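# Place glass graduated cylinder upright in cart's top tray

## Task

Take the graduated cylinder that stands on the shelved bench and set it upright in the top tray of the cart, with its base resting on the tray floor itself rather than on the base of another cylinder. Every other cylinder must also finish upright inside the tray. The task fails if any cylinder tips over, touches the room floor, drops more than a few centimetres or is knocked hard (they are glass), if any bottle or jar is left toppled, or if the robot falls over or ends up leaning.

## Robot and tools

Robot: TidyBot++, a wheeled base 0.54 m long, 0.50 m wide and 0.38 m tall on four driven casters. It carries one seven-joint arm with a two-finger gripper. The shoulder sits 0.12 m ahead of the base centre at 0.68 m height. Arm links: upper arm 0.42 m, forearm 0.31 m, hand 0.31 m from wrist to the hand point. Two cameras: base_camera (fixed on the base, looking forward and down) and wrist_camera (looks along the hand).

Frames, all in metres. Base frame: origin on the floor below the base centre, x ahead, y to the left, z up. Odometry frame: where the base frame was when the scene began. base_odometry reports x, y and heading (rad, left positive, -3.142 to 3.142) from wheel turns only, so wheel slip shows as travel. base_tilt gives lean in degrees, forward and right positive. hand_pose is the point between the finger pads, in the base frame; its z axis runs out along the fingers and the fingers close along its y axis.

Tool move runs one action. Keys that act: "base", "joints", "target", "speeds"; plus "cameras" and "blocking".
- base: an object holding any of translate_m (forward +, -2 to 2 m), strafe_m (left +, -2 to 2 m), rotate_rad (left/counter-clockwise +, -6.3 to 6.3 rad). These are offsets relative to where the base last reported itself, measured along its axes at the start of the command.
- joints: absolute angles by name: joint_1_rad..joint_7_rad and gripper_pos. joint_2_rad is limited to ±2.249, joint_4_rad to ±2.579, joint_6_rad to ±2.099; joints 1, 3, 5, 7 turn freely but go the short way, so send steps under half a turn. joint_1_rad positive turns the arm clockwise seen from above (opposite to heading). gripper_pos runs 0 (open, about 85 mm gap) to 1 (closed); gap is roughly 85 x (1 - gripper_pos) mm.
- target: a single list of seven numbers [x, y, z, qw, qx, qy, qz], an absolute hand pose in the base frame, the same form as hand_pose. With target, joints may carry only gripper_pos.
- speeds: per-action caps: translate_m and strafe_m 0.05 to 0.5 m/s (give only one when both are moving), rotate_rad 0.1 to 1.57 rad/s.
- cameras: list of base_camera, wrist_camera or all; [] returns none.
- blocking: true (default) waits until everything rests; false returns in about half a second while motion continues. A new move overrides only the parts it names.
Unknown keys make a call invalid; out-of-range values get it refused, and then the rest of your reply's move/wait/finished_scene calls are skipped.

wait(seconds 0 to 10, cameras) lets time pass and returns state and images. stop(cameras) brakes all running motions. zoom_image(camera, region [x0, y0, x1, y1] pixels, at most 504 by 504) enlarges part of the latest image of that camera. read_manual gives licence texts only. finished_scene(scene) ends the current scene, given its number; it cannot be undone, and the result should not depend on the robot afterward.

Result lines: "move" is done or the worst status; base_status, joint_status and hand_status report done, moving, off_target, stopped, not_followed, contact_stop, time_out, torque_fault or limit_stop_at_motor_heat. hand_status is done within 10 mm and 2 degrees; usually you get off_target within about 3 cm. To fix position, add (wanted - hand_pose) to your last target's x, y, z. hand_target is where the commanded joints would put the hand; to keep a loaded hand still, resend hand_target, not hand_pose. "joint command not followed" or "pose unreachable" means a check blocked the arm (self-collision given after "cause:"); nothing prevents hitting the base. on_its_own lists uncommanded actions. motor_effort shows percent of max torque, with peak in brackets. "pictures" names the order of returned images. Motor temperatures are listed per joint; MOTOR HOT appears at 60 °C, and at 75 °C the arm sags and stops for a while.

Gripper: closing to 1 squeezes hard (100 to 150 N per finger); done at 1 means it closed on nothing, off_target means it holds something. Closed fingertips reach about 20 mm beyond the hand point. Reach straight-down only up to about 0.94 m height, and only near the base.

Practical behaviour: the arm starts folded, hand down, sticking up to 0.08 m ahead of the base. The arm does not avoid obstacles and keeps pushing when blocked; loads make it sag. Targets low and close in front, pointing forward, often miss or drive into the base. Friction can leave joints slightly short; the cure is command + (wanted - read). When a held object touches down, hand_pose stops dropping while commands go lower, with only small effort changes; watch images.

Avoid: driving or turning while the arm is snagged above about 0.6 m (tip-over); stretching far out or swinging sideways with a long reach; pushing a raised hand sideways; hitting things hard (torque fault freezes the arm for 10 s). Lower the glass cylinders gently, never release them while moving or above the tray, don't grip hard on something still resting, and keep clear of bottles and jars.

Each tool is called after "Request:" as a command line: name --argument value for each argument, lists and objects as JSON in quotes; but a table of rows of numbers goes row by row, as --pt "numbers of a row", without its own name.

## Session

Request:
move

Scene clock: 0.00 s.
Motor temperatures (°C): [33 36 36 38 44 39 51]
base_odometry: x=+0.000 y=+0.000 heading=+0.000
base_tilt: forward=+0.4 right=-0.4
base_status: not commanded
joint_positions: joint_1_rad=-0.047 joint_2_rad=-0.349 joint_3_rad=+3.141 joint_4_rad=-2.519 joint_5_rad=-0.038 joint_6_rad=-0.898 joint_7_rad=+1.536 gripper_pos=+0.000
joint_status: not commanded
motor_effort: joint_1_rad=+0 joint_2_rad=-2 joint_3_rad=+0 joint_4_rad=+14 joint_5_rad=+0 joint_6_rad=+1 joint_7_rad=+0
hand_pose: x=+0.2568 y=+0.0172 z=+0.5895 quat_wxyz=(-0.017, +0.999, -0.004, +0.036) (m; base frame)
hand_target: x=+0.2569 y=+0.0172 z=+0.5896 quat_wxyz=(-0.017, +0.999, -0.004, +0.036) (m; base frame)
hand_status: not commanded
pictures: base_camera, wrist_camera

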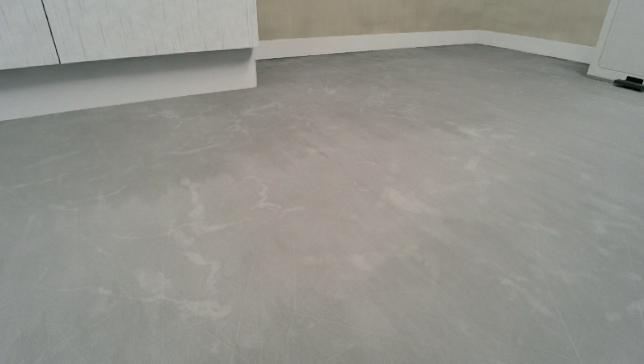

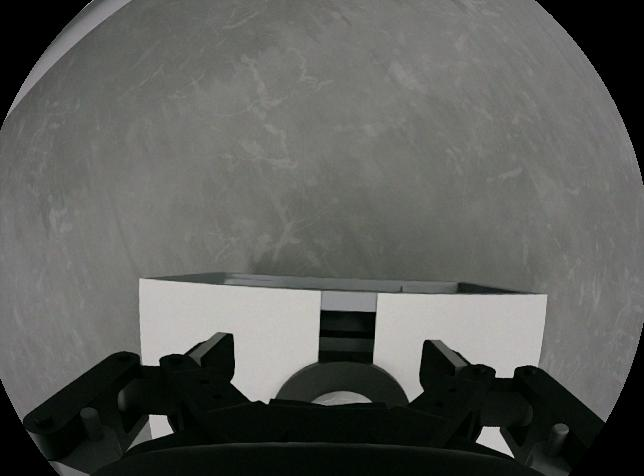

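Request:
move --joints '{"joint_6_rad": 0.45}'

Scene clock: 10.03 s.
Motor temperatures (°C): [33 36 36 38 44 39 51]
move: done
base_odometry: x=+0.000 y=+0.000 heading=+0.000
base_tilt: forward=+0.4 right=-0.3
base_status: not commanded
joint_positions: joint_1_rad=-0.047 joint_2_rad=-0.349 joint_3_rad=+3.141 joint_4_rad=-2.519 joint_5_rad=-0.038 joint_6_rad=+0.402 joint_7_rad=+1.536 gripper_pos=+0.000
joint_status: all done
motor_effort: joint_1_rad=+0(1) joint_2_rad=-7(7) joint_3_rad=+0(1) joint_4_rad=+19(20) joint_5_rad=+0(1) joint_6_rad=+9(9) joint_7_rad=+0(1)
hand_pose: x=+0.5397 y=+0.0170 z=+0.8390 quat_wxyz=(-0.031, +0.773, -0.013, +0.633) (m; base frame)
hand_target: x=+0.5422 y=+0.0166 z=+0.8535 quat_wxyz=(-0.032, +0.758, -0.013, +0.651) (m; base frame)
hand_status: not commanded
pictures: base_camera, wrist_camera
camera_calibration:
wrist_camera: T_world_to_cam=[[0.0711574, -0.995691, -0.0594659, 0.0348074], [-0.23303, 0.0413729, -0.971589, 0.984975], [0.969863, 0.0829931, -0.229082, -0.199732], [0, 0, 0, 1]] pos_world=[0.420764, 0.0104825, 0.913305]

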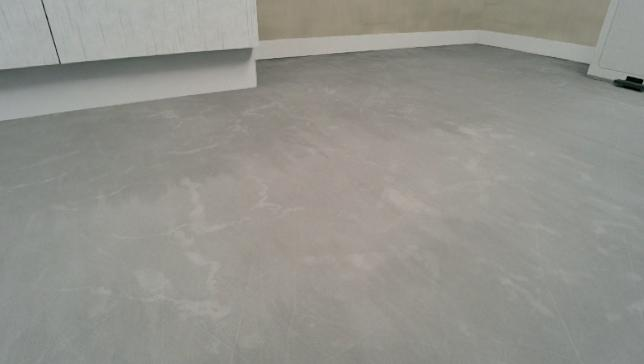

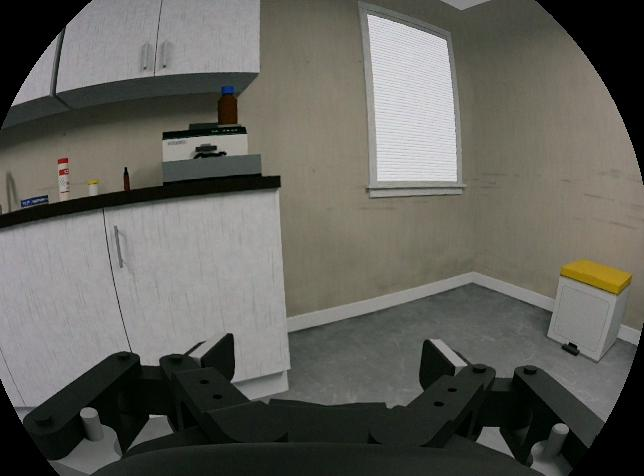

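Request:
move --base '{"rotate_rad": 1.3}'

Request:
move --base '{"rotate_rad": 1.3}'

Request:
move --base '{"rotate_rad": 1.3}'

Request:
move --base '{"rotate_rad": 1.3}'

Scene clock: 18.57 s.
Motor temperatures (°C): [33 36 36 38 44 39 51]
move: done
base_odometry: x=+0.000 y=+0.000 heading=+1.299
base_tilt: forward=+0.4 right=-0.4
base_status: done
joint_positions: joint_1_rad=-0.047 joint_2_rad=-0.349 joint_3_rad=+3.141 joint_4_rad=-2.519 joint_5_rad=-0.038 joint_6_rad=+0.403 joint_7_rad=+1.536 gripper_pos=+0.000
joint_status: not commanded
motor_effort: joint_1_rad=-1(2) joint_2_rad=-7(8) joint_3_rad=+0(2) joint_4_rad=+19(20) joint_5_rad=+0(1) joint_6_rad=+9(9) joint_7_rad=+0(1)
hand_pose: x=+0.5398 y=+0.0170 z=+0.8393 quat_wxyz=(-0.031, +0.773, -0.013, +0.634) (m; base frame)
hand_target: x=+0.5422 y=+0.0166 z=+0.8535 quat_wxyz=(-0.032, +0.758, -0.013, +0.651) (m; base frame)
hand_status: not commanded
pictures: base_camera, wrist_camera
camera_calibration:
wrist_camera: T_world_to_cam=[[0.0712127, -0.995689, -0.0594252, 0.0347611], [-0.232143, 0.0413963, -0.9718, 0.984956], [0.970071, 0.0829996, -0.228194, -0.20058], [0, 0, 0, 1]] pos_world=[0.420752, 0.0104858, 0.913475]

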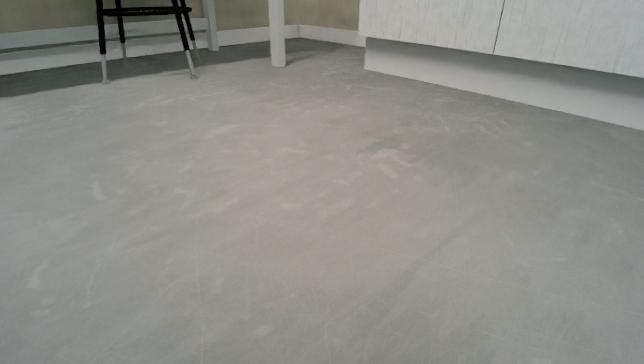

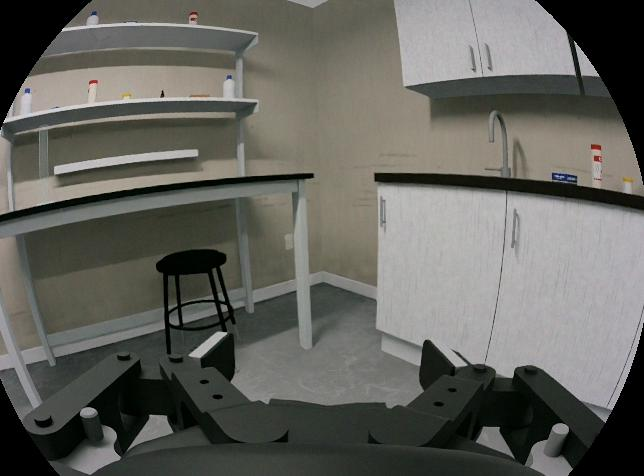

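Scene clock: 20.67 s.
Motor temperatures (°C): [33 36 36 38 44 39 51]
move: done
base_odometry: x=+0.000 y=+0.000 heading=+2.598
base_tilt: forward=+0.4 right=-0.4
base_status: done
joint_positions: joint_1_rad=-0.047 joint_2_rad=-0.349 joint_3_rad=+3.141 joint_4_rad=-2.519 joint_5_rad=-0.038 joint_6_rad=+0.403 joint_7_rad=+1.536 gripper_pos=+0.000
joint_status: not commanded
motor_effort: joint_1_rad=-1(2) joint_2_rad=-7(8) joint_3_rad=+0(1) joint_4_rad=+19(20) joint_5_rad=+0(1) joint_6_rad=+9(9) joint_7_rad=+0(1)
hand_pose: x=+0.5398 y=+0.0170 z=+0.8394 quat_wxyz=(-0.031, +0.773, -0.013, +0.634) (m; base frame)
hand_target: x=+0.5422 y=+0.0166 z=+0.8535 quat_wxyz=(-0.032, +0.758, -0.013, +0.651) (m; base frame)
hand_status: not commanded
pictures: base_camera, wrist_camera
camera_calibration:
wrist_camera: T_world_to_cam=[[0.0712178, -0.99569, -0.059417, 0.0347525], [-0.231965, 0.0414023, -0.971843, 0.984952], [0.970113, 0.0829952, -0.228017, -0.200749], [0, 0, 0, 1]] pos_world=[0.420749, 0.0104846, 0.913509]

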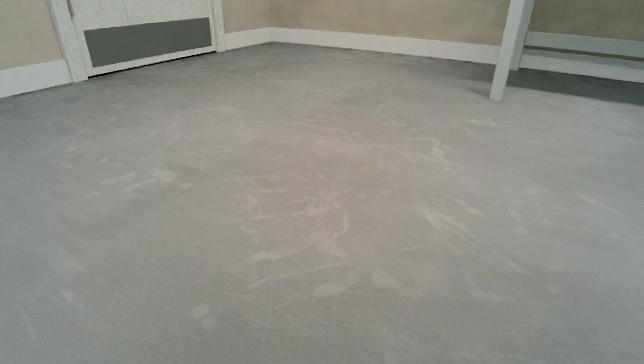

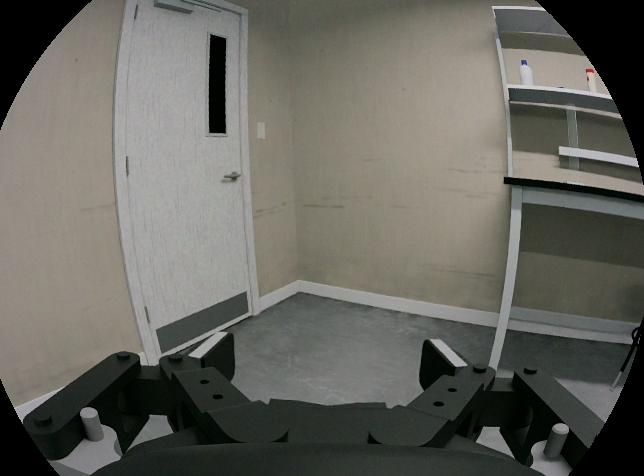

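Scene clock: 22.77 s.
Motor temperatures (°C): [33 36 36 38 44 39 51]
move: done
base_odometry: x=+0.000 y=+0.000 heading=-2.386
base_tilt: forward=+0.4 right=-0.3
base_status: done
joint_positions: joint_1_rad=-0.047 joint_2_rad=-0.349 joint_3_rad=+3.141 joint_4_rad=-2.519 joint_5_rad=-0.038 joint_6_rad=+0.403 joint_7_rad=+1.536 gripper_pos=+0.000
joint_status: not commanded
motor_effort: joint_1_rad=-1(2) joint_2_rad=-7(8) joint_3_rad=+1(1) joint_4_rad=+19(20) joint_5_rad=+0(1) joint_6_rad=+9(9) joint_7_rad=+0(1)
hand_pose: x=+0.5398 y=+0.0170 z=+0.8394 quat_wxyz=(-0.031, +0.773, -0.013, +0.634) (m; base frame)
hand_target: x=+0.5422 y=+0.0166 z=+0.8535 quat_wxyz=(-0.032, +0.758, -0.013, +0.651) (m; base frame)
hand_status: not commanded
pictures: base_camera, wrist_camera
camera_calibration:
wrist_camera: T_world_to_cam=[[0.0712213, -0.99569, -0.0594116, 0.0347468], [-0.231847, 0.0414064, -0.971871, 0.98495], [0.970141, 0.0829923, -0.227899, -0.200862], [0, 0, 0, 1]] pos_world=[0.420748, 0.0104839, 0.913532]

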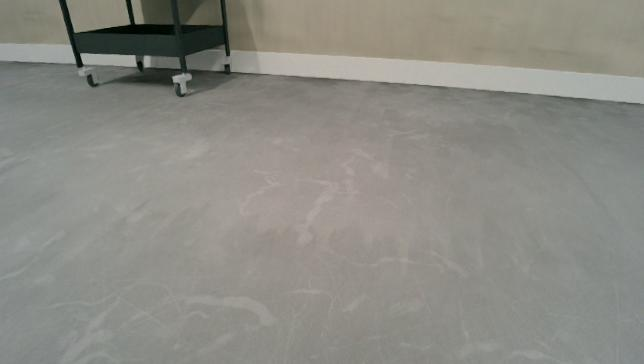

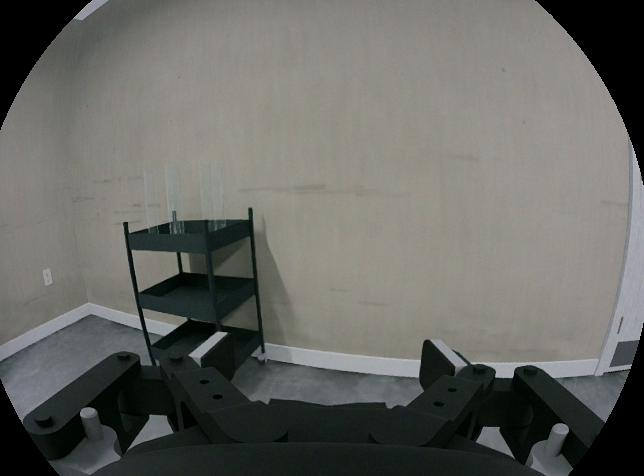

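Scene clock: 24.87 s.
Motor temperatures (°C): [33 36 36 38 44 39 51]
move: done
base_odometry: x=+0.000 y=+0.000 heading=-1.087
base_tilt: forward=+0.4 right=-0.4
base_status: done
joint_positions: joint_1_rad=-0.047 joint_2_rad=-0.349 joint_3_rad=+3.141 joint_4_rad=-2.519 joint_5_rad=-0.038 joint_6_rad=+0.403 joint_7_rad=+1.536 gripper_pos=+0.000
joint_status: not commanded
motor_effort: joint_1_rad=+0(3) joint_2_rad=-7(8) joint_3_rad=+0(1) joint_4_rad=+19(20) joint_5_rad=-1(1) joint_6_rad=+9(9) joint_7_rad=+0(1)
hand_pose: x=+0.5398 y=+0.0170 z=+0.8394 quat_wxyz=(-0.031, +0.773, -0.013, +0.634) (m; base frame)
hand_target: x=+0.5422 y=+0.0166 z=+0.8535 quat_wxyz=(-0.032, +0.758, -0.013, +0.651) (m; base frame)
hand_status: not commanded
pictures: base_camera, wrist_camera
camera_calibration:
wrist_camera: T_world_to_cam=[[0.071223, -0.99569, -0.0594088, 0.034744], [-0.231788, 0.0414084, -0.971885, 0.984949], [0.970155, 0.0829908, -0.22784, -0.200919], [0, 0, 0, 1]] pos_world=[0.420747, 0.0104835, 0.913543]

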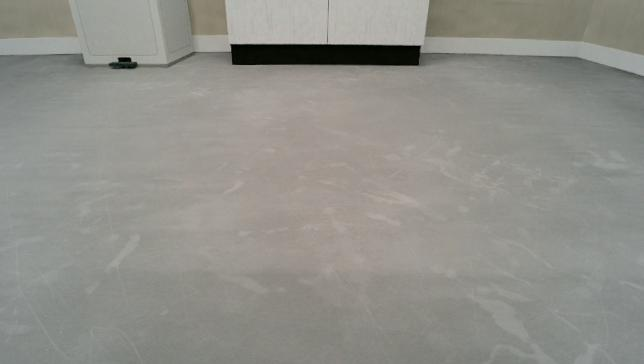

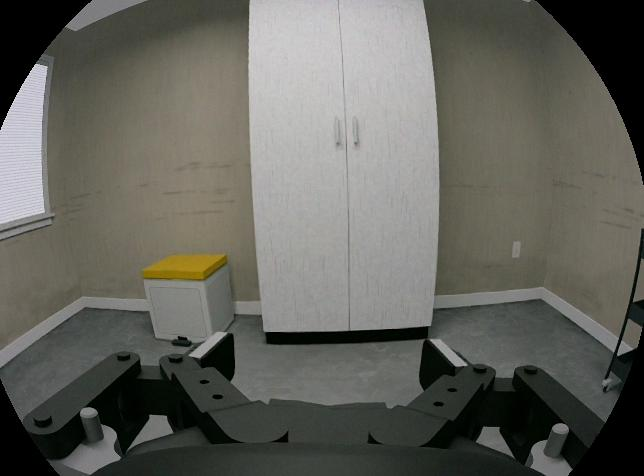

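Request:
move --base '{"rotate_rad": 2.75}'

Request:
zoom_image --camera "wrist_camera" --region '[60, 0, 560, 300]'

Scene clock: 33.97 s.
Motor temperatures (°C): [33 36 36 38 44 39 51]
move: done
base_odometry: x=+0.000 y=+0.000 heading=+1.662
base_tilt: forward=+0.4 right=-0.3
base_status: done
joint_positions: joint_1_rad=-0.047 joint_2_rad=-0.349 joint_3_rad=+3.141 joint_4_rad=-2.519 joint_5_rad=-0.038 joint_6_rad=+0.404 joint_7_rad=+1.536 gripper_pos=+0.000
joint_status: not commanded
motor_effort: joint_1_rad=+0(2) joint_2_rad=-7(8) joint_3_rad=+0(1) joint_4_rad=+19(20) joint_5_rad=-1(2) joint_6_rad=+9(9) joint_7_rad=+1(1)
hand_pose: x=+0.5398 y=+0.0170 z=+0.8395 quat_wxyz=(-0.031, +0.773, -0.013, +0.634) (m; base frame)
hand_target: x=+0.5422 y=+0.0166 z=+0.8535 quat_wxyz=(-0.032, +0.758, -0.013, +0.651) (m; base frame)
hand_status: not commanded
pictures: base_camera, wrist_camera
camera_calibration:
wrist_camera: T_world_to_cam=[[0.07123, -0.99569, -0.059398, 0.0347326], [-0.231551, 0.0414164, -0.971941, 0.984944], [0.970212, 0.082985, -0.227603, -0.201145], [0, 0, 0, 1]] pos_world=[0.420744, 0.010482, 0.913589]

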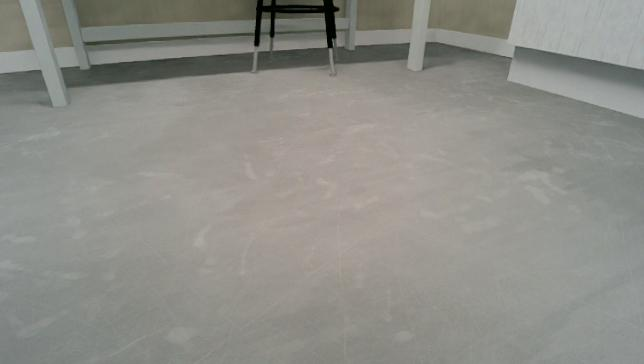

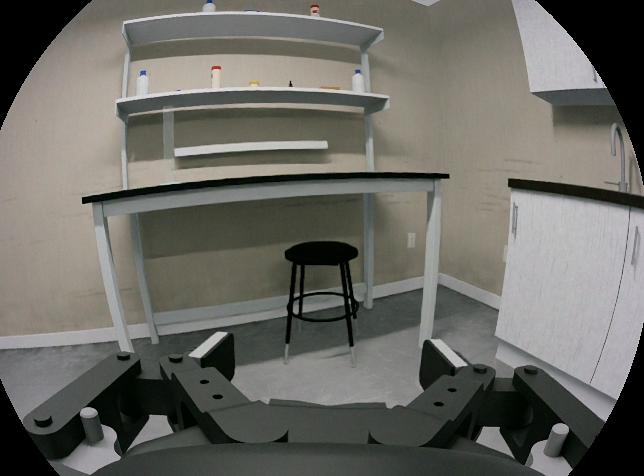

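Scaled by 1.008.

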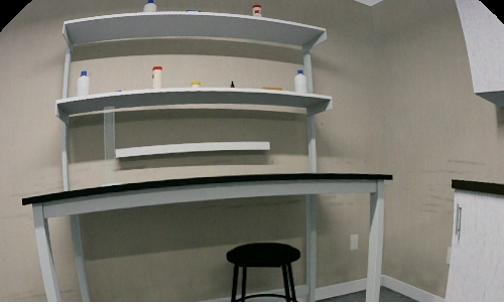

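Request:
zoom_image --camera "wrist_camera" --region '[100, 80, 260, 210]'

Scaled by 3.150.

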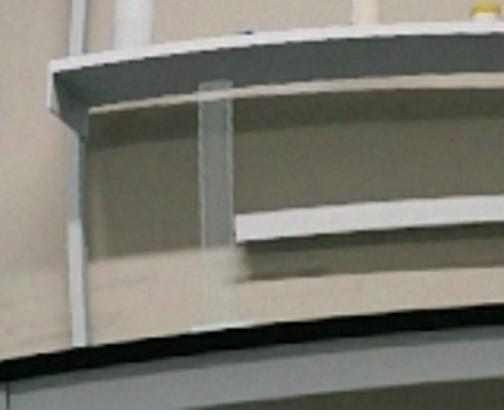

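Request:
move --base '{"rotate_rad": 0.517}' --joints '{"joint_1_rad": -0.0, "joint_2_rad": 0.0, "joint_3_rad": 3.1416, "joint_4_rad": -1.9, "joint_5_rad": 0.0, "joint_6_rad": 0.15, "joint_7_rad": 1.571}'

Request:
zoom_image --camera "wrist_camera" --region '[200, 30, 520, 270]'

Scene clock: 92.63 s.
Motor temperatures (°C): [33 35 36 38 44 39 51]
move: done
base_odometry: x=+0.000 y=+0.000 heading=+2.178
base_tilt: forward=+0.4 right=-0.3
base_status: done
joint_positions: joint_1_rad=-0.016 joint_2_rad=-0.025 joint_3_rad=+3.141 joint_4_rad=-1.914 joint_5_rad=-0.038 joint_6_rad=+0.194 joint_7_rad=+1.536 gripper_pos=+0.000
joint_status: all done
motor_effort: joint_1_rad=+0(3) joint_2_rad=-21(22) joint_3_rad=+0(2) joint_4_rad=+21(22) joint_5_rad=+0(2) joint_6_rad=+9(10) joint_7_rad=+0(2)
hand_pose: x=+0.7159 y=+0.0092 z=+0.9652 quat_wxyz=(-0.027, +0.749, -0.023, +0.661) (m; base frame)
hand_target: x=+0.7228 y=+0.0013 z=+0.9455 quat_wxyz=(+0.000, +0.768, +0.000, +0.641) (m; base frame)
hand_status: not commanded
pictures: base_camera, wrist_camera
camera_calibration:
wrist_camera: T_world_to_cam=[[0.0516447, -0.996792, -0.0611361, 0.0376072], [-0.161142, 0.0520981, -0.985555, 1.11089], [0.985579, 0.0607502, -0.157934, -0.420745], [0, 0, 0, 1]] pos_world=[0.591745, 0.00517197, 1.03069]

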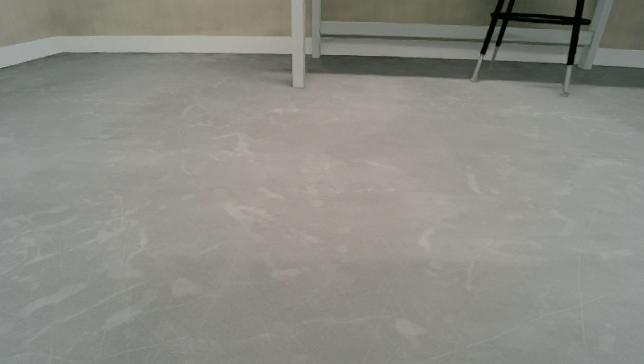

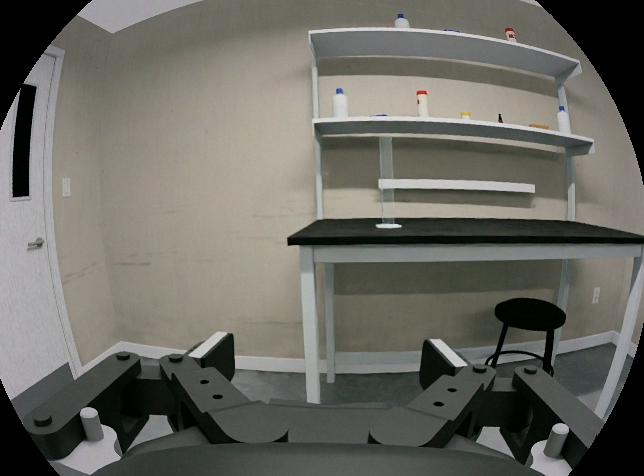

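Scaled by 1.575.

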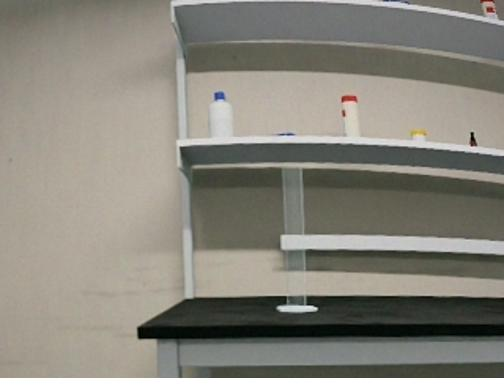

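Request:
move --base '{"strafe_m": -0.2, "translate_m": 0.3}'

Request:
zoom_image --camera "wrist_camera" --region '[150, 30, 470, 350]'

Scene clock: 122.30 s.
Motor temperatures (°C): [33 35 36 38 44 39 51]
move: done
base_odometry: x=-0.007 y=+0.361 heading=+2.178
base_tilt: forward=+0.5 right=-0.3
base_status: done
joint_positions: joint_1_rad=-0.011 joint_2_rad=-0.015 joint_3_rad=+3.141 joint_4_rad=-1.912 joint_5_rad=-0.038 joint_6_rad=+0.189 joint_7_rad=+1.536 gripper_pos=+0.000
joint_status: not commanded
motor_effort: joint_1_rad=-1(2) joint_2_rad=-22(24) joint_3_rad=+0(2) joint_4_rad=+21(22) joint_5_rad=+0(1) joint_6_rad=+9(9) joint_7_rad=+0(2)
hand_pose: x=+0.7188 y=+0.0063 z=+0.9596 quat_wxyz=(-0.025, +0.753, -0.025, +0.657) (m; base frame)
hand_target: x=+0.7228 y=+0.0013 z=+0.9455 quat_wxyz=(+0.000, +0.768, +0.000, +0.641) (m; base frame)
hand_status: not commanded
pictures: base_camera, wrist_camera
camera_calibration:
wrist_camera: T_world_to_cam=[[0.0461121, -0.997034, -0.0616206, 0.0386704], [-0.172691, 0.052801, -0.98356, 1.11231], [0.983896, 0.0559953, -0.169744, -0.411797], [0, 0, 0, 1]] pos_world=[0.595468, 0.00288341, 1.0265]

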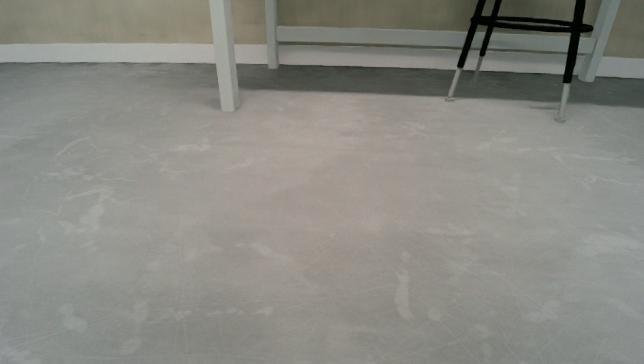

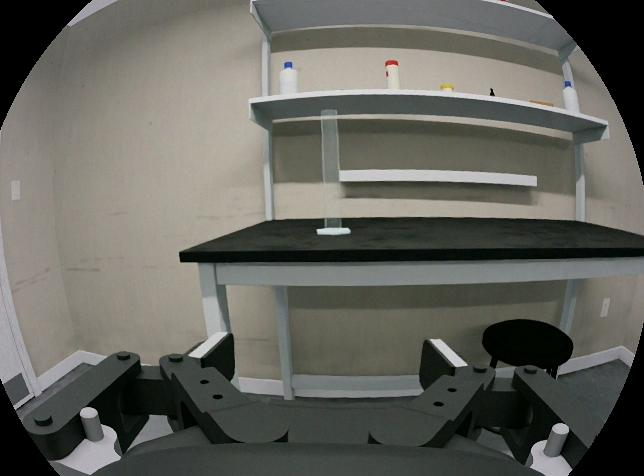

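Scaled by 1.575.

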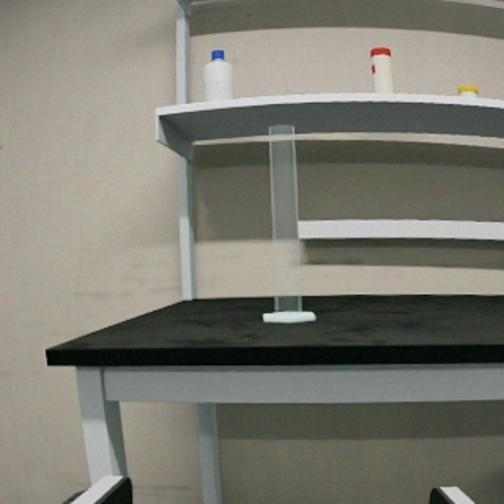

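Request:
zoom_image --camera "wrist_camera" --region '[240, 80, 400, 240]'

Scaled by 3.150.

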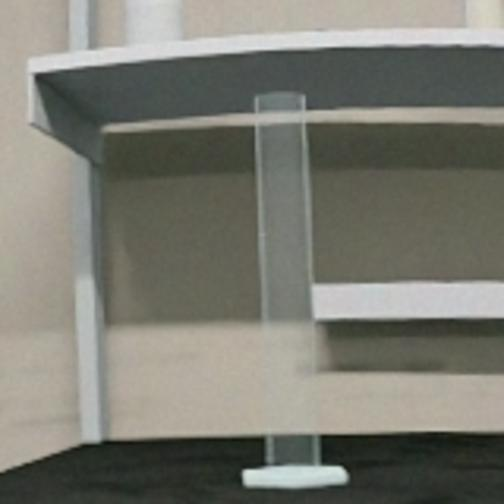

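Request:
move --base '{"translate_m": 0.42}' --joints '{"joint_1_rad": 0.0, "joint_2_rad": 0.03, "joint_3_rad": 3.1416, "joint_4_rad": -1.61, "joint_5_rad": 0.0, "joint_6_rad": 0.05, "joint_7_rad": 1.6}'

Request:
zoom_image --camera "wrist_camera" --region '[180, 30, 500, 400]'

Scene clock: 245.53 s.
Motor temperatures (°C): [33 36 36 38 43 39 51]
move: done
base_odometry: x=-0.247 y=+0.706 heading=+2.178
base_tilt: forward=+0.5 right=-0.4
base_status: done
joint_positions: joint_1_rad=-0.011 joint_2_rad=+0.022 joint_3_rad=+3.141 joint_4_rad=-1.617 joint_5_rad=-0.038 joint_6_rad=+0.090 joint_7_rad=+1.545 gripper_pos=+0.000
joint_status: all done
motor_effort: joint_1_rad=+0(2) joint_2_rad=-24(27) joint_3_rad=+0(2) joint_4_rad=+22(24) joint_5_rad=+0(2) joint_6_rad=+9(10) joint_7_rad=+1(2)
hand_pose: x=+0.7531 y=+0.0077 z=+1.0878 quat_wxyz=(-0.026, +0.699, -0.019, +0.714) (m; base frame)
hand_target: x=+0.7565 y=+0.0013 z=+1.0747 quat_wxyz=(+0.010, +0.714, +0.010, +0.700) (m; base frame)
hand_status: not commanded
pictures: base_camera, wrist_camera
camera_calibration:
wrist_camera: T_world_to_cam=[[0.0587353, -0.997163, -0.0470689, 0.0210798], [-0.0154002, 0.0462396, -0.998812, 1.1425], [0.998155, 0.0593904, -0.0126406, -0.605462], [0, 0, 0, 1]] pos_world=[0.620701, 0.00414996, 1.13448]

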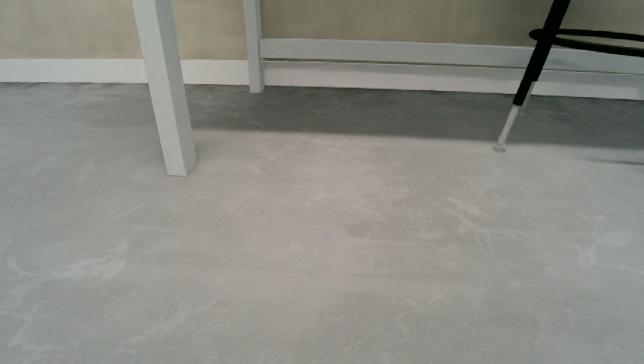

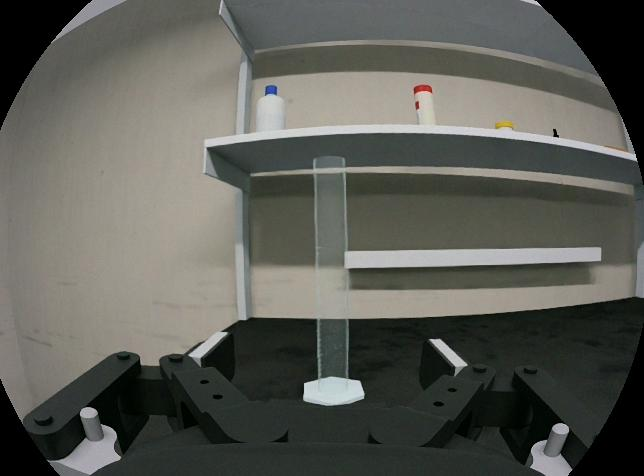

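Scaled by 1.362.

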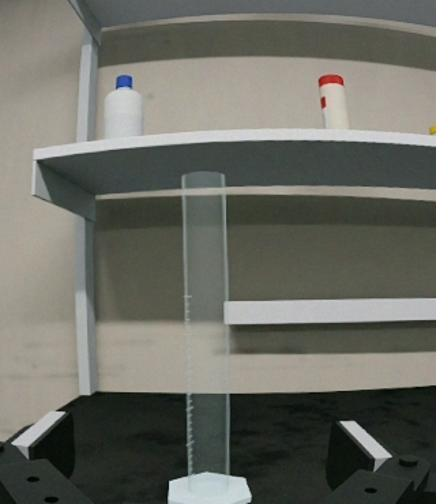

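Request:
move --base '{"translate_m": 0.2}' --joints '{"joint_7_rad": 1.65}' --speeds '{"translate_m": 0.25}'

Request:
zoom_image --camera "wrist_camera" --region '[180, 30, 500, 470]'

Scene clock: 283.23 s.
Motor temperatures (°C): [33 36 36 38 43 39 50]
move: done
base_odometry: x=-0.361 y=+0.870 heading=+2.178
base_tilt: forward=+0.5 right=-0.4
base_status: done
joint_positions: joint_1_rad=-0.011 joint_2_rad=+0.024 joint_3_rad=+3.141 joint_4_rad=-1.617 joint_5_rad=-0.038 joint_6_rad=+0.088 joint_7_rad=+1.605 gripper_pos=+0.000
joint_status: all done
motor_effort: joint_1_rad=-1(2) joint_2_rad=-24(28) joint_3_rad=+0(1) joint_4_rad=+22(23) joint_5_rad=+0(1) joint_6_rad=+9(10) joint_7_rad=+1(2)
hand_pose: x=+0.7540 y=+0.0078 z=+1.0858 quat_wxyz=(-0.004, +0.701, +0.002, +0.713) (m; base frame)
hand_target: x=+0.7565 y=+0.0013 z=+1.0747 quat_wxyz=(+0.028, +0.713, +0.028, +0.700) (m; base frame)
hand_status: not commanded
pictures: base_camera, wrist_camera
camera_calibration:
wrist_camera: T_world_to_cam=[[0.0575327, -0.998265, 0.0125385, -0.0428634], [-0.018997, -0.0136517, -0.999726, 1.14468], [0.998163, 0.0572787, -0.0197495, -0.598685], [0, 0, 0, 1]] pos_world=[0.621797, 0.00712977, 1.13308]

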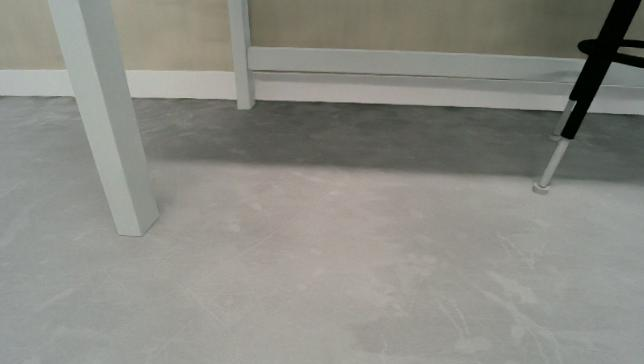

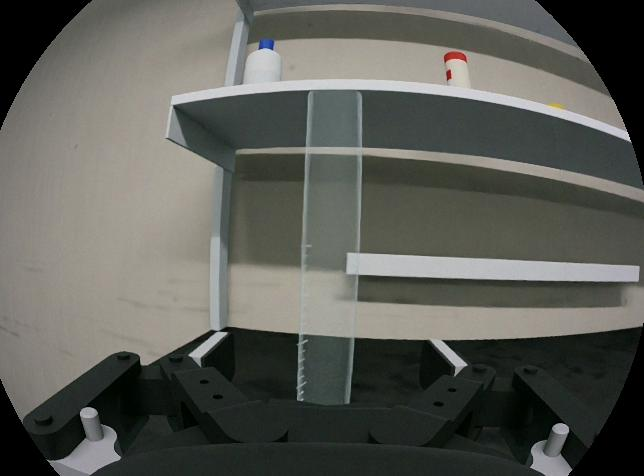

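Scaled by 1.145.

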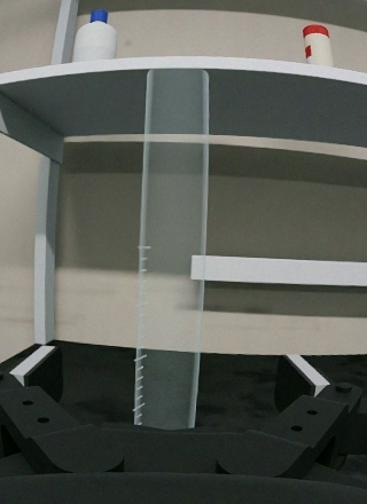

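Request:
move --base '{"translate_m": 0.112}' --speeds '{"translate_m": 0.12}'

Request:
zoom_image --camera "wrist_camera" --region '[150, 230, 500, 476]'

Scene clock: 315.70 s.
Motor temperatures (°C): [33 36 36 38 43 39 50]
move: done
base_odometry: x=-0.424 y=+0.963 heading=+2.177
base_tilt: forward=+0.5 right=-0.4
base_status: done
joint_positions: joint_1_rad=-0.011 joint_2_rad=+0.025 joint_3_rad=+3.141 joint_4_rad=-1.617 joint_5_rad=-0.038 joint_6_rad=+0.088 joint_7_rad=+1.605 gripper_pos=+0.000
joint_status: not commanded
motor_effort: joint_1_rad=+0(2) joint_2_rad=-24(28) joint_3_rad=+0(1) joint_4_rad=+22(23) joint_5_rad=-1(1) joint_6_rad=+9(10) joint_7_rad=+1(1)
hand_pose: x=+0.7543 y=+0.0077 z=+1.0851 quat_wxyz=(-0.004, +0.701, +0.002, +0.713) (m; base frame)
hand_target: x=+0.7565 y=+0.0013 z=+1.0747 quat_wxyz=(+0.028, +0.713, +0.028, +0.700) (m; base frame)
hand_status: not commanded
pictures: base_camera, wrist_camera
camera_calibration:
wrist_camera: T_world_to_cam=[[0.0575481, -0.998265, 0.0124647, -0.0428129], [-0.0205474, -0.0136671, -0.999695, 1.14505], [0.998131, 0.0572744, -0.0212983, -0.597355], [0, 0, 0, 1]] pos_world=[0.62223, 0.0071241, 1.13252]

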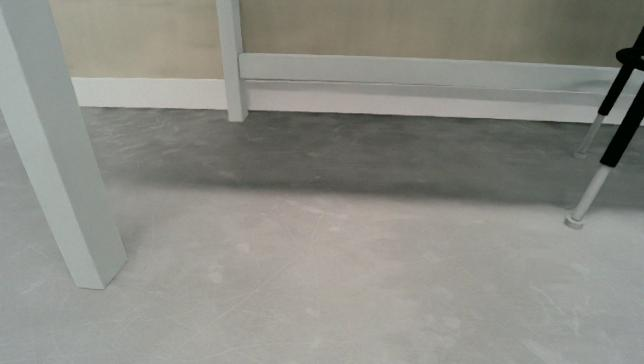

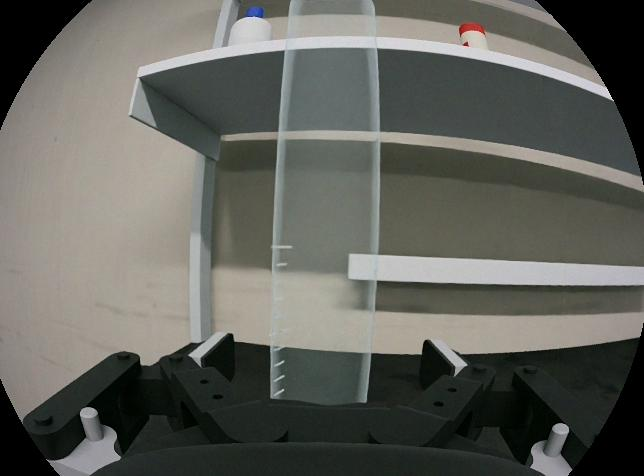

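Scaled by 1.440.

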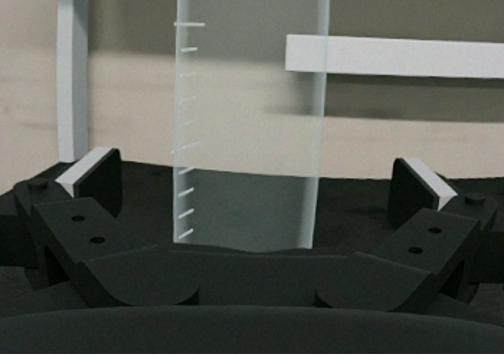

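Request:
move --base '{"translate_m": 0.009, "strafe_m": 0.004}' --speeds '{"translate_m": 0.1}'

Request:
zoom_image --camera "wrist_camera" --region '[150, 230, 500, 476]'

Scene clock: 327.60 s.
Motor temperatures (°C): [33 36 36 38 43 39 50]
move: done
base_odometry: x=-0.433 y=+0.968 heading=+2.177
base_tilt: forward=+0.5 right=-0.4
base_status: done
joint_positions: joint_1_rad=-0.010 joint_2_rad=+0.027 joint_3_rad=+3.141 joint_4_rad=-1.617 joint_5_rad=-0.038 joint_6_rad=+0.087 joint_7_rad=+1.605 gripper_pos=+0.000
joint_status: not commanded
motor_effort: joint_1_rad=-1(2) joint_2_rad=-24(28) joint_3_rad=+0(1) joint_4_rad=+22(23) joint_5_rad=-1(1) joint_6_rad=+9(9) joint_7_rad=+0(1)
hand_pose: x=+0.7550 y=+0.0073 z=+1.0840 quat_wxyz=(-0.004, +0.702, +0.001, +0.712) (m; base frame)
hand_target: x=+0.7565 y=+0.0013 z=+1.0747 quat_wxyz=(+0.028, +0.713, +0.028, +0.700) (m; base frame)
hand_status: not commanded
pictures: base_camera, wrist_camera
camera_calibration:
wrist_camera: T_world_to_cam=[[0.0569346, -0.998301, 0.0123784, -0.0426808], [-0.0223858, -0.0136719, -0.999656, 1.14532], [0.998127, 0.0566379, -0.0231262, -0.596022], [0, 0, 0, 1]] pos_world=[0.622974, 0.00680778, 1.13167]

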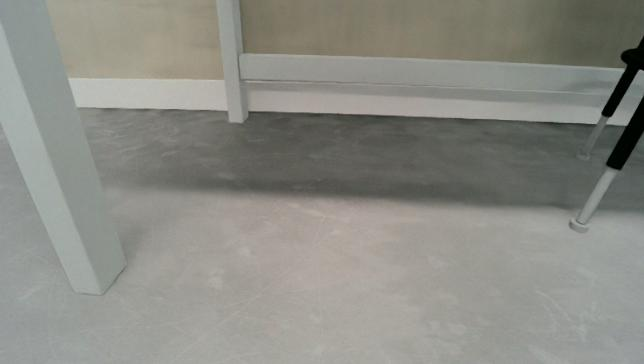

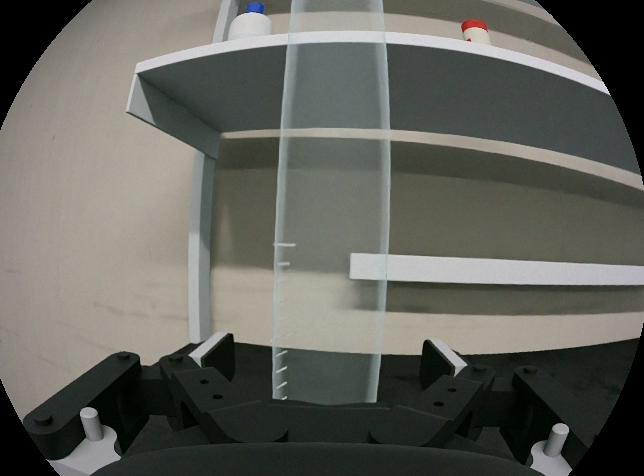

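Scaled by 1.440.

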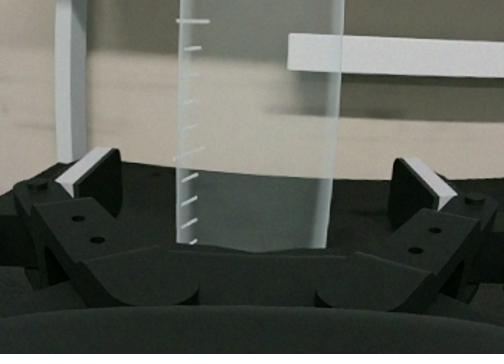

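Request:
move --joints '{"gripper_pos": 0.42}'

Request:
zoom_image --camera "wrist_camera" --region '[150, 230, 500, 476]'

Scene clock: 338.33 s.
Motor temperatures (°C): [33 36 36 38 43 39 50]
move: done
base_odometry: x=-0.433 y=+0.968 heading=+2.177
base_tilt: forward=+0.5 right=-0.4
base_status: not commanded
joint_positions: joint_1_rad=-0.010 joint_2_rad=+0.027 joint_3_rad=+3.141 joint_4_rad=-1.617 joint_5_rad=-0.038 joint_6_rad=+0.087 joint_7_rad=+1.605 gripper_pos=+0.420
joint_status: all done
motor_effort: joint_1_rad=+0(1) joint_2_rad=-24(24) joint_3_rad=+0(0) joint_4_rad=+22(23) joint_5_rad=-1(1) joint_6_rad=+9(9) joint_7_rad=+0(1)
hand_pose: x=+0.7550 y=+0.0073 z=+1.0840 quat_wxyz=(-0.004, +0.702, +0.001, +0.712) (m; base frame)
hand_target: x=+0.7565 y=+0.0013 z=+1.0747 quat_wxyz=(+0.028, +0.713, +0.028, +0.700) (m; base frame)
hand_status: not commanded
pictures: base_camera, wrist_camera
camera_calibration:
wrist_camera: T_world_to_cam=[[0.0569346, -0.998301, 0.0123784, -0.0426808], [-0.0223858, -0.0136719, -0.999656, 1.14532], [0.998127, 0.0566379, -0.0231262, -0.596022], [0, 0, 0, 1]] pos_world=[0.622974, 0.00680778, 1.13167]

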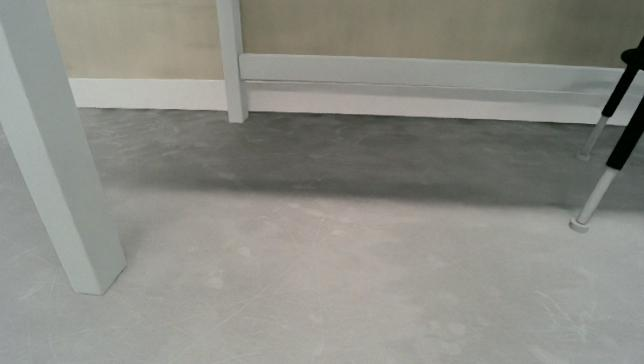

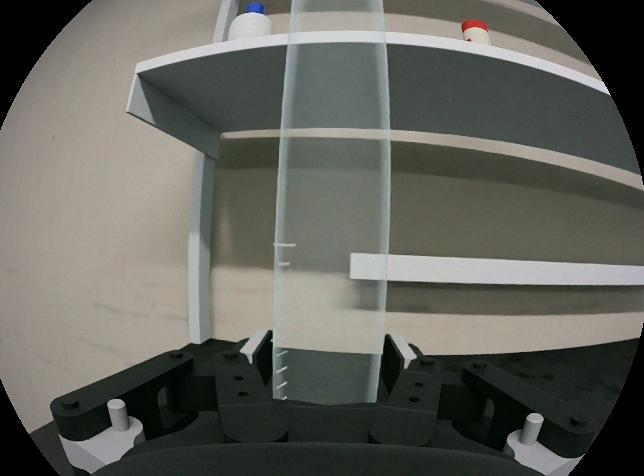

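Scaled by 1.440.

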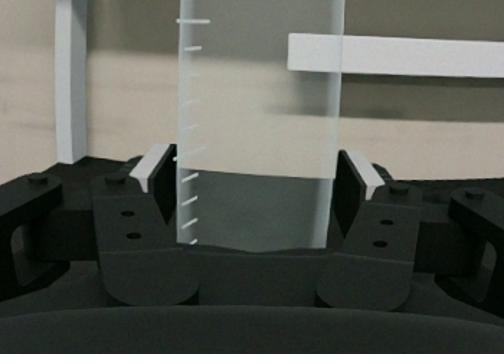

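Request:
move --joints '{"gripper_pos": 0.56}'

Request:
zoom_image --camera "wrist_camera" --region '[150, 230, 500, 476]'

Scene clock: 342.47 s.
Motor temperatures (°C): [33 36 36 38 43 39 50]
move: done
base_odometry: x=-0.433 y=+0.968 heading=+2.177
base_tilt: forward=+0.5 right=-0.3
base_status: not commanded
joint_positions: joint_1_rad=-0.010 joint_2_rad=+0.027 joint_3_rad=+3.141 joint_4_rad=-1.617 joint_5_rad=-0.038 joint_6_rad=+0.087 joint_7_rad=+1.605 gripper_pos=+0.542
joint_status: all done
motor_effort: joint_1_rad=-1(1) joint_2_rad=-23(24) joint_3_rad=+0(1) joint_4_rad=+22(23) joint_5_rad=+0(1) joint_6_rad=+9(9) joint_7_rad=+1(1)
hand_pose: x=+0.7550 y=+0.0073 z=+1.0839 quat_wxyz=(-0.004, +0.702, +0.001, +0.712) (m; base frame)
hand_target: x=+0.7565 y=+0.0013 z=+1.0747 quat_wxyz=(+0.028, +0.713, +0.028, +0.700) (m; base frame)
hand_status: not commanded
pictures: base_camera, wrist_camera
camera_calibration:
wrist_camera: T_world_to_cam=[[0.0569438, -0.998301, 0.0123695, -0.0426753], [-0.0225681, -0.0136735, -0.999652, 1.1454], [0.998122, 0.0566448, -0.0233084, -0.595823], [0, 0, 0, 1]] pos_world=[0.622984, 0.0068091, 1.13164]

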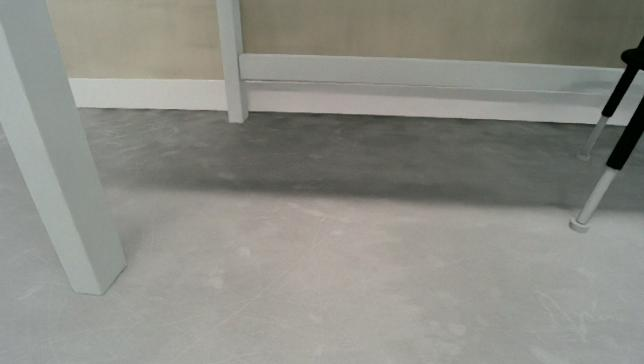

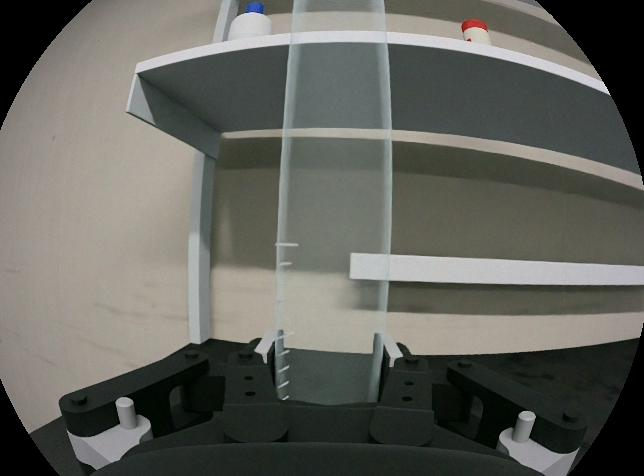

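Scaled by 1.440.

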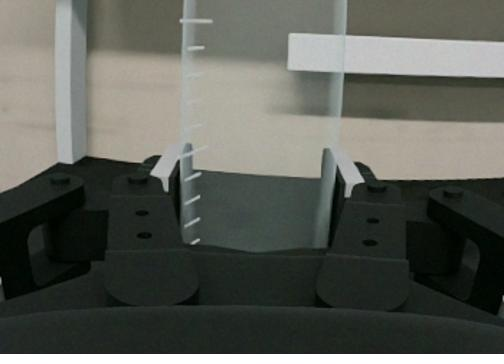

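Request:
move --joints '{"gripper_pos": 0.66}' --cameras '[]'

Request:
move --joints '{"joint_4_rad": -1.52, "joint_6_rad": -0.04}'

Request:
zoom_image --camera "wrist_camera" --region '[150, 230, 500, 476]'

Scene clock: 367.40 s.
Motor temperatures (°C): [33 36 36 38 43 39 50]
move: off_target
base_odometry: x=-0.433 y=+0.968 heading=+2.177
base_tilt: forward=+0.5 right=-0.4
base_status: not commanded
joint_positions: joint_1_rad=-0.010 joint_2_rad=+0.027 joint_3_rad=+3.141 joint_4_rad=-1.617 joint_5_rad=-0.038 joint_6_rad=+0.087 joint_7_rad=+1.605 gripper_pos=+0.548
joint_status: gripper_pos off_target (ended at +0.548, target +0.660)
motor_effort: joint_1_rad=+0(1) joint_2_rad=-24(24) joint_3_rad=+0(0) joint_4_rad=+22(23) joint_5_rad=-1(1) joint_6_rad=+9(9) joint_7_rad=+0(1)
hand_pose: x=+0.7550 y=+0.0073 z=+1.0839 quat_wxyz=(-0.004, +0.702, +0.001, +0.712) (m; base frame)
hand_target: x=+0.7565 y=+0.0013 z=+1.0747 quat_wxyz=(+0.028, +0.713, +0.028, +0.700) (m; base frame)
hand_status: not commanded
pictures: none
No camera images: "cameras" was empty.

Scene clock: 368.53 s.
Motor temperatures (°C): [33 36 36 38 43 39 50]
move: done
base_odometry: x=-0.433 y=+0.968 heading=+2.177
base_tilt: forward=+0.4 right=-0.4
base_status: not commanded
joint_positions: joint_1_rad=-0.010 joint_2_rad=+0.028 joint_3_rad=+3.141 joint_4_rad=-1.545 joint_5_rad=-0.038 joint_6_rad=-0.013 joint_7_rad=+1.605 gripper_pos=+0.548
joint_status: all done
motor_effort: joint_1_rad=+0(2) joint_2_rad=-26(27) joint_3_rad=+0(0) joint_4_rad=+25(26) joint_5_rad=-1(2) joint_6_rad=+11(12) joint_7_rad=+1(1)
hand_pose: x=+0.7562 y=+0.0085 z=+1.0975 quat_wxyz=(-0.005, +0.712, +0.003, +0.702) (m; base frame)
hand_target: x=+0.7572 y=+0.0013 z=+1.1029 quat_wxyz=(+0.028, +0.713, +0.028, +0.700) (m; base frame)
hand_status: not commanded
pictures: base_camera, wrist_camera
camera_calibration:
wrist_camera: T_world_to_cam=[[0.0610634, -0.998075, 0.0108626, -0.0431803], [-0.0509486, -0.0139854, -0.998603, 1.17932], [0.996833, 0.0604246, -0.0517045, -0.56461], [0, 0, 0, 1]] pos_world=[0.625543, 0.00751248, 1.14895]

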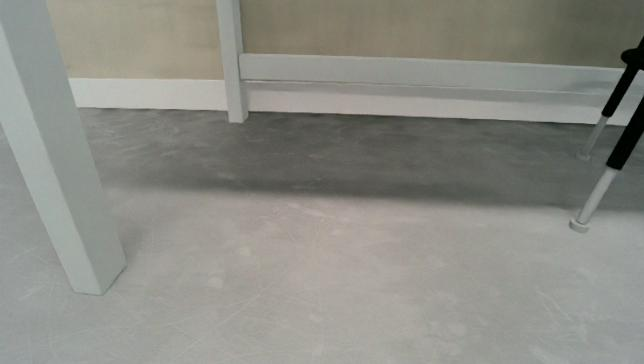

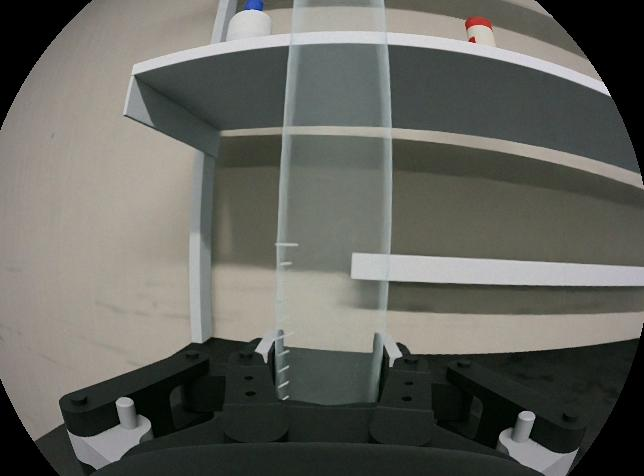

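Scaled by 1.440.

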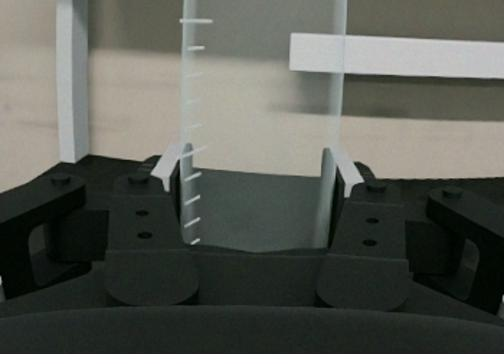

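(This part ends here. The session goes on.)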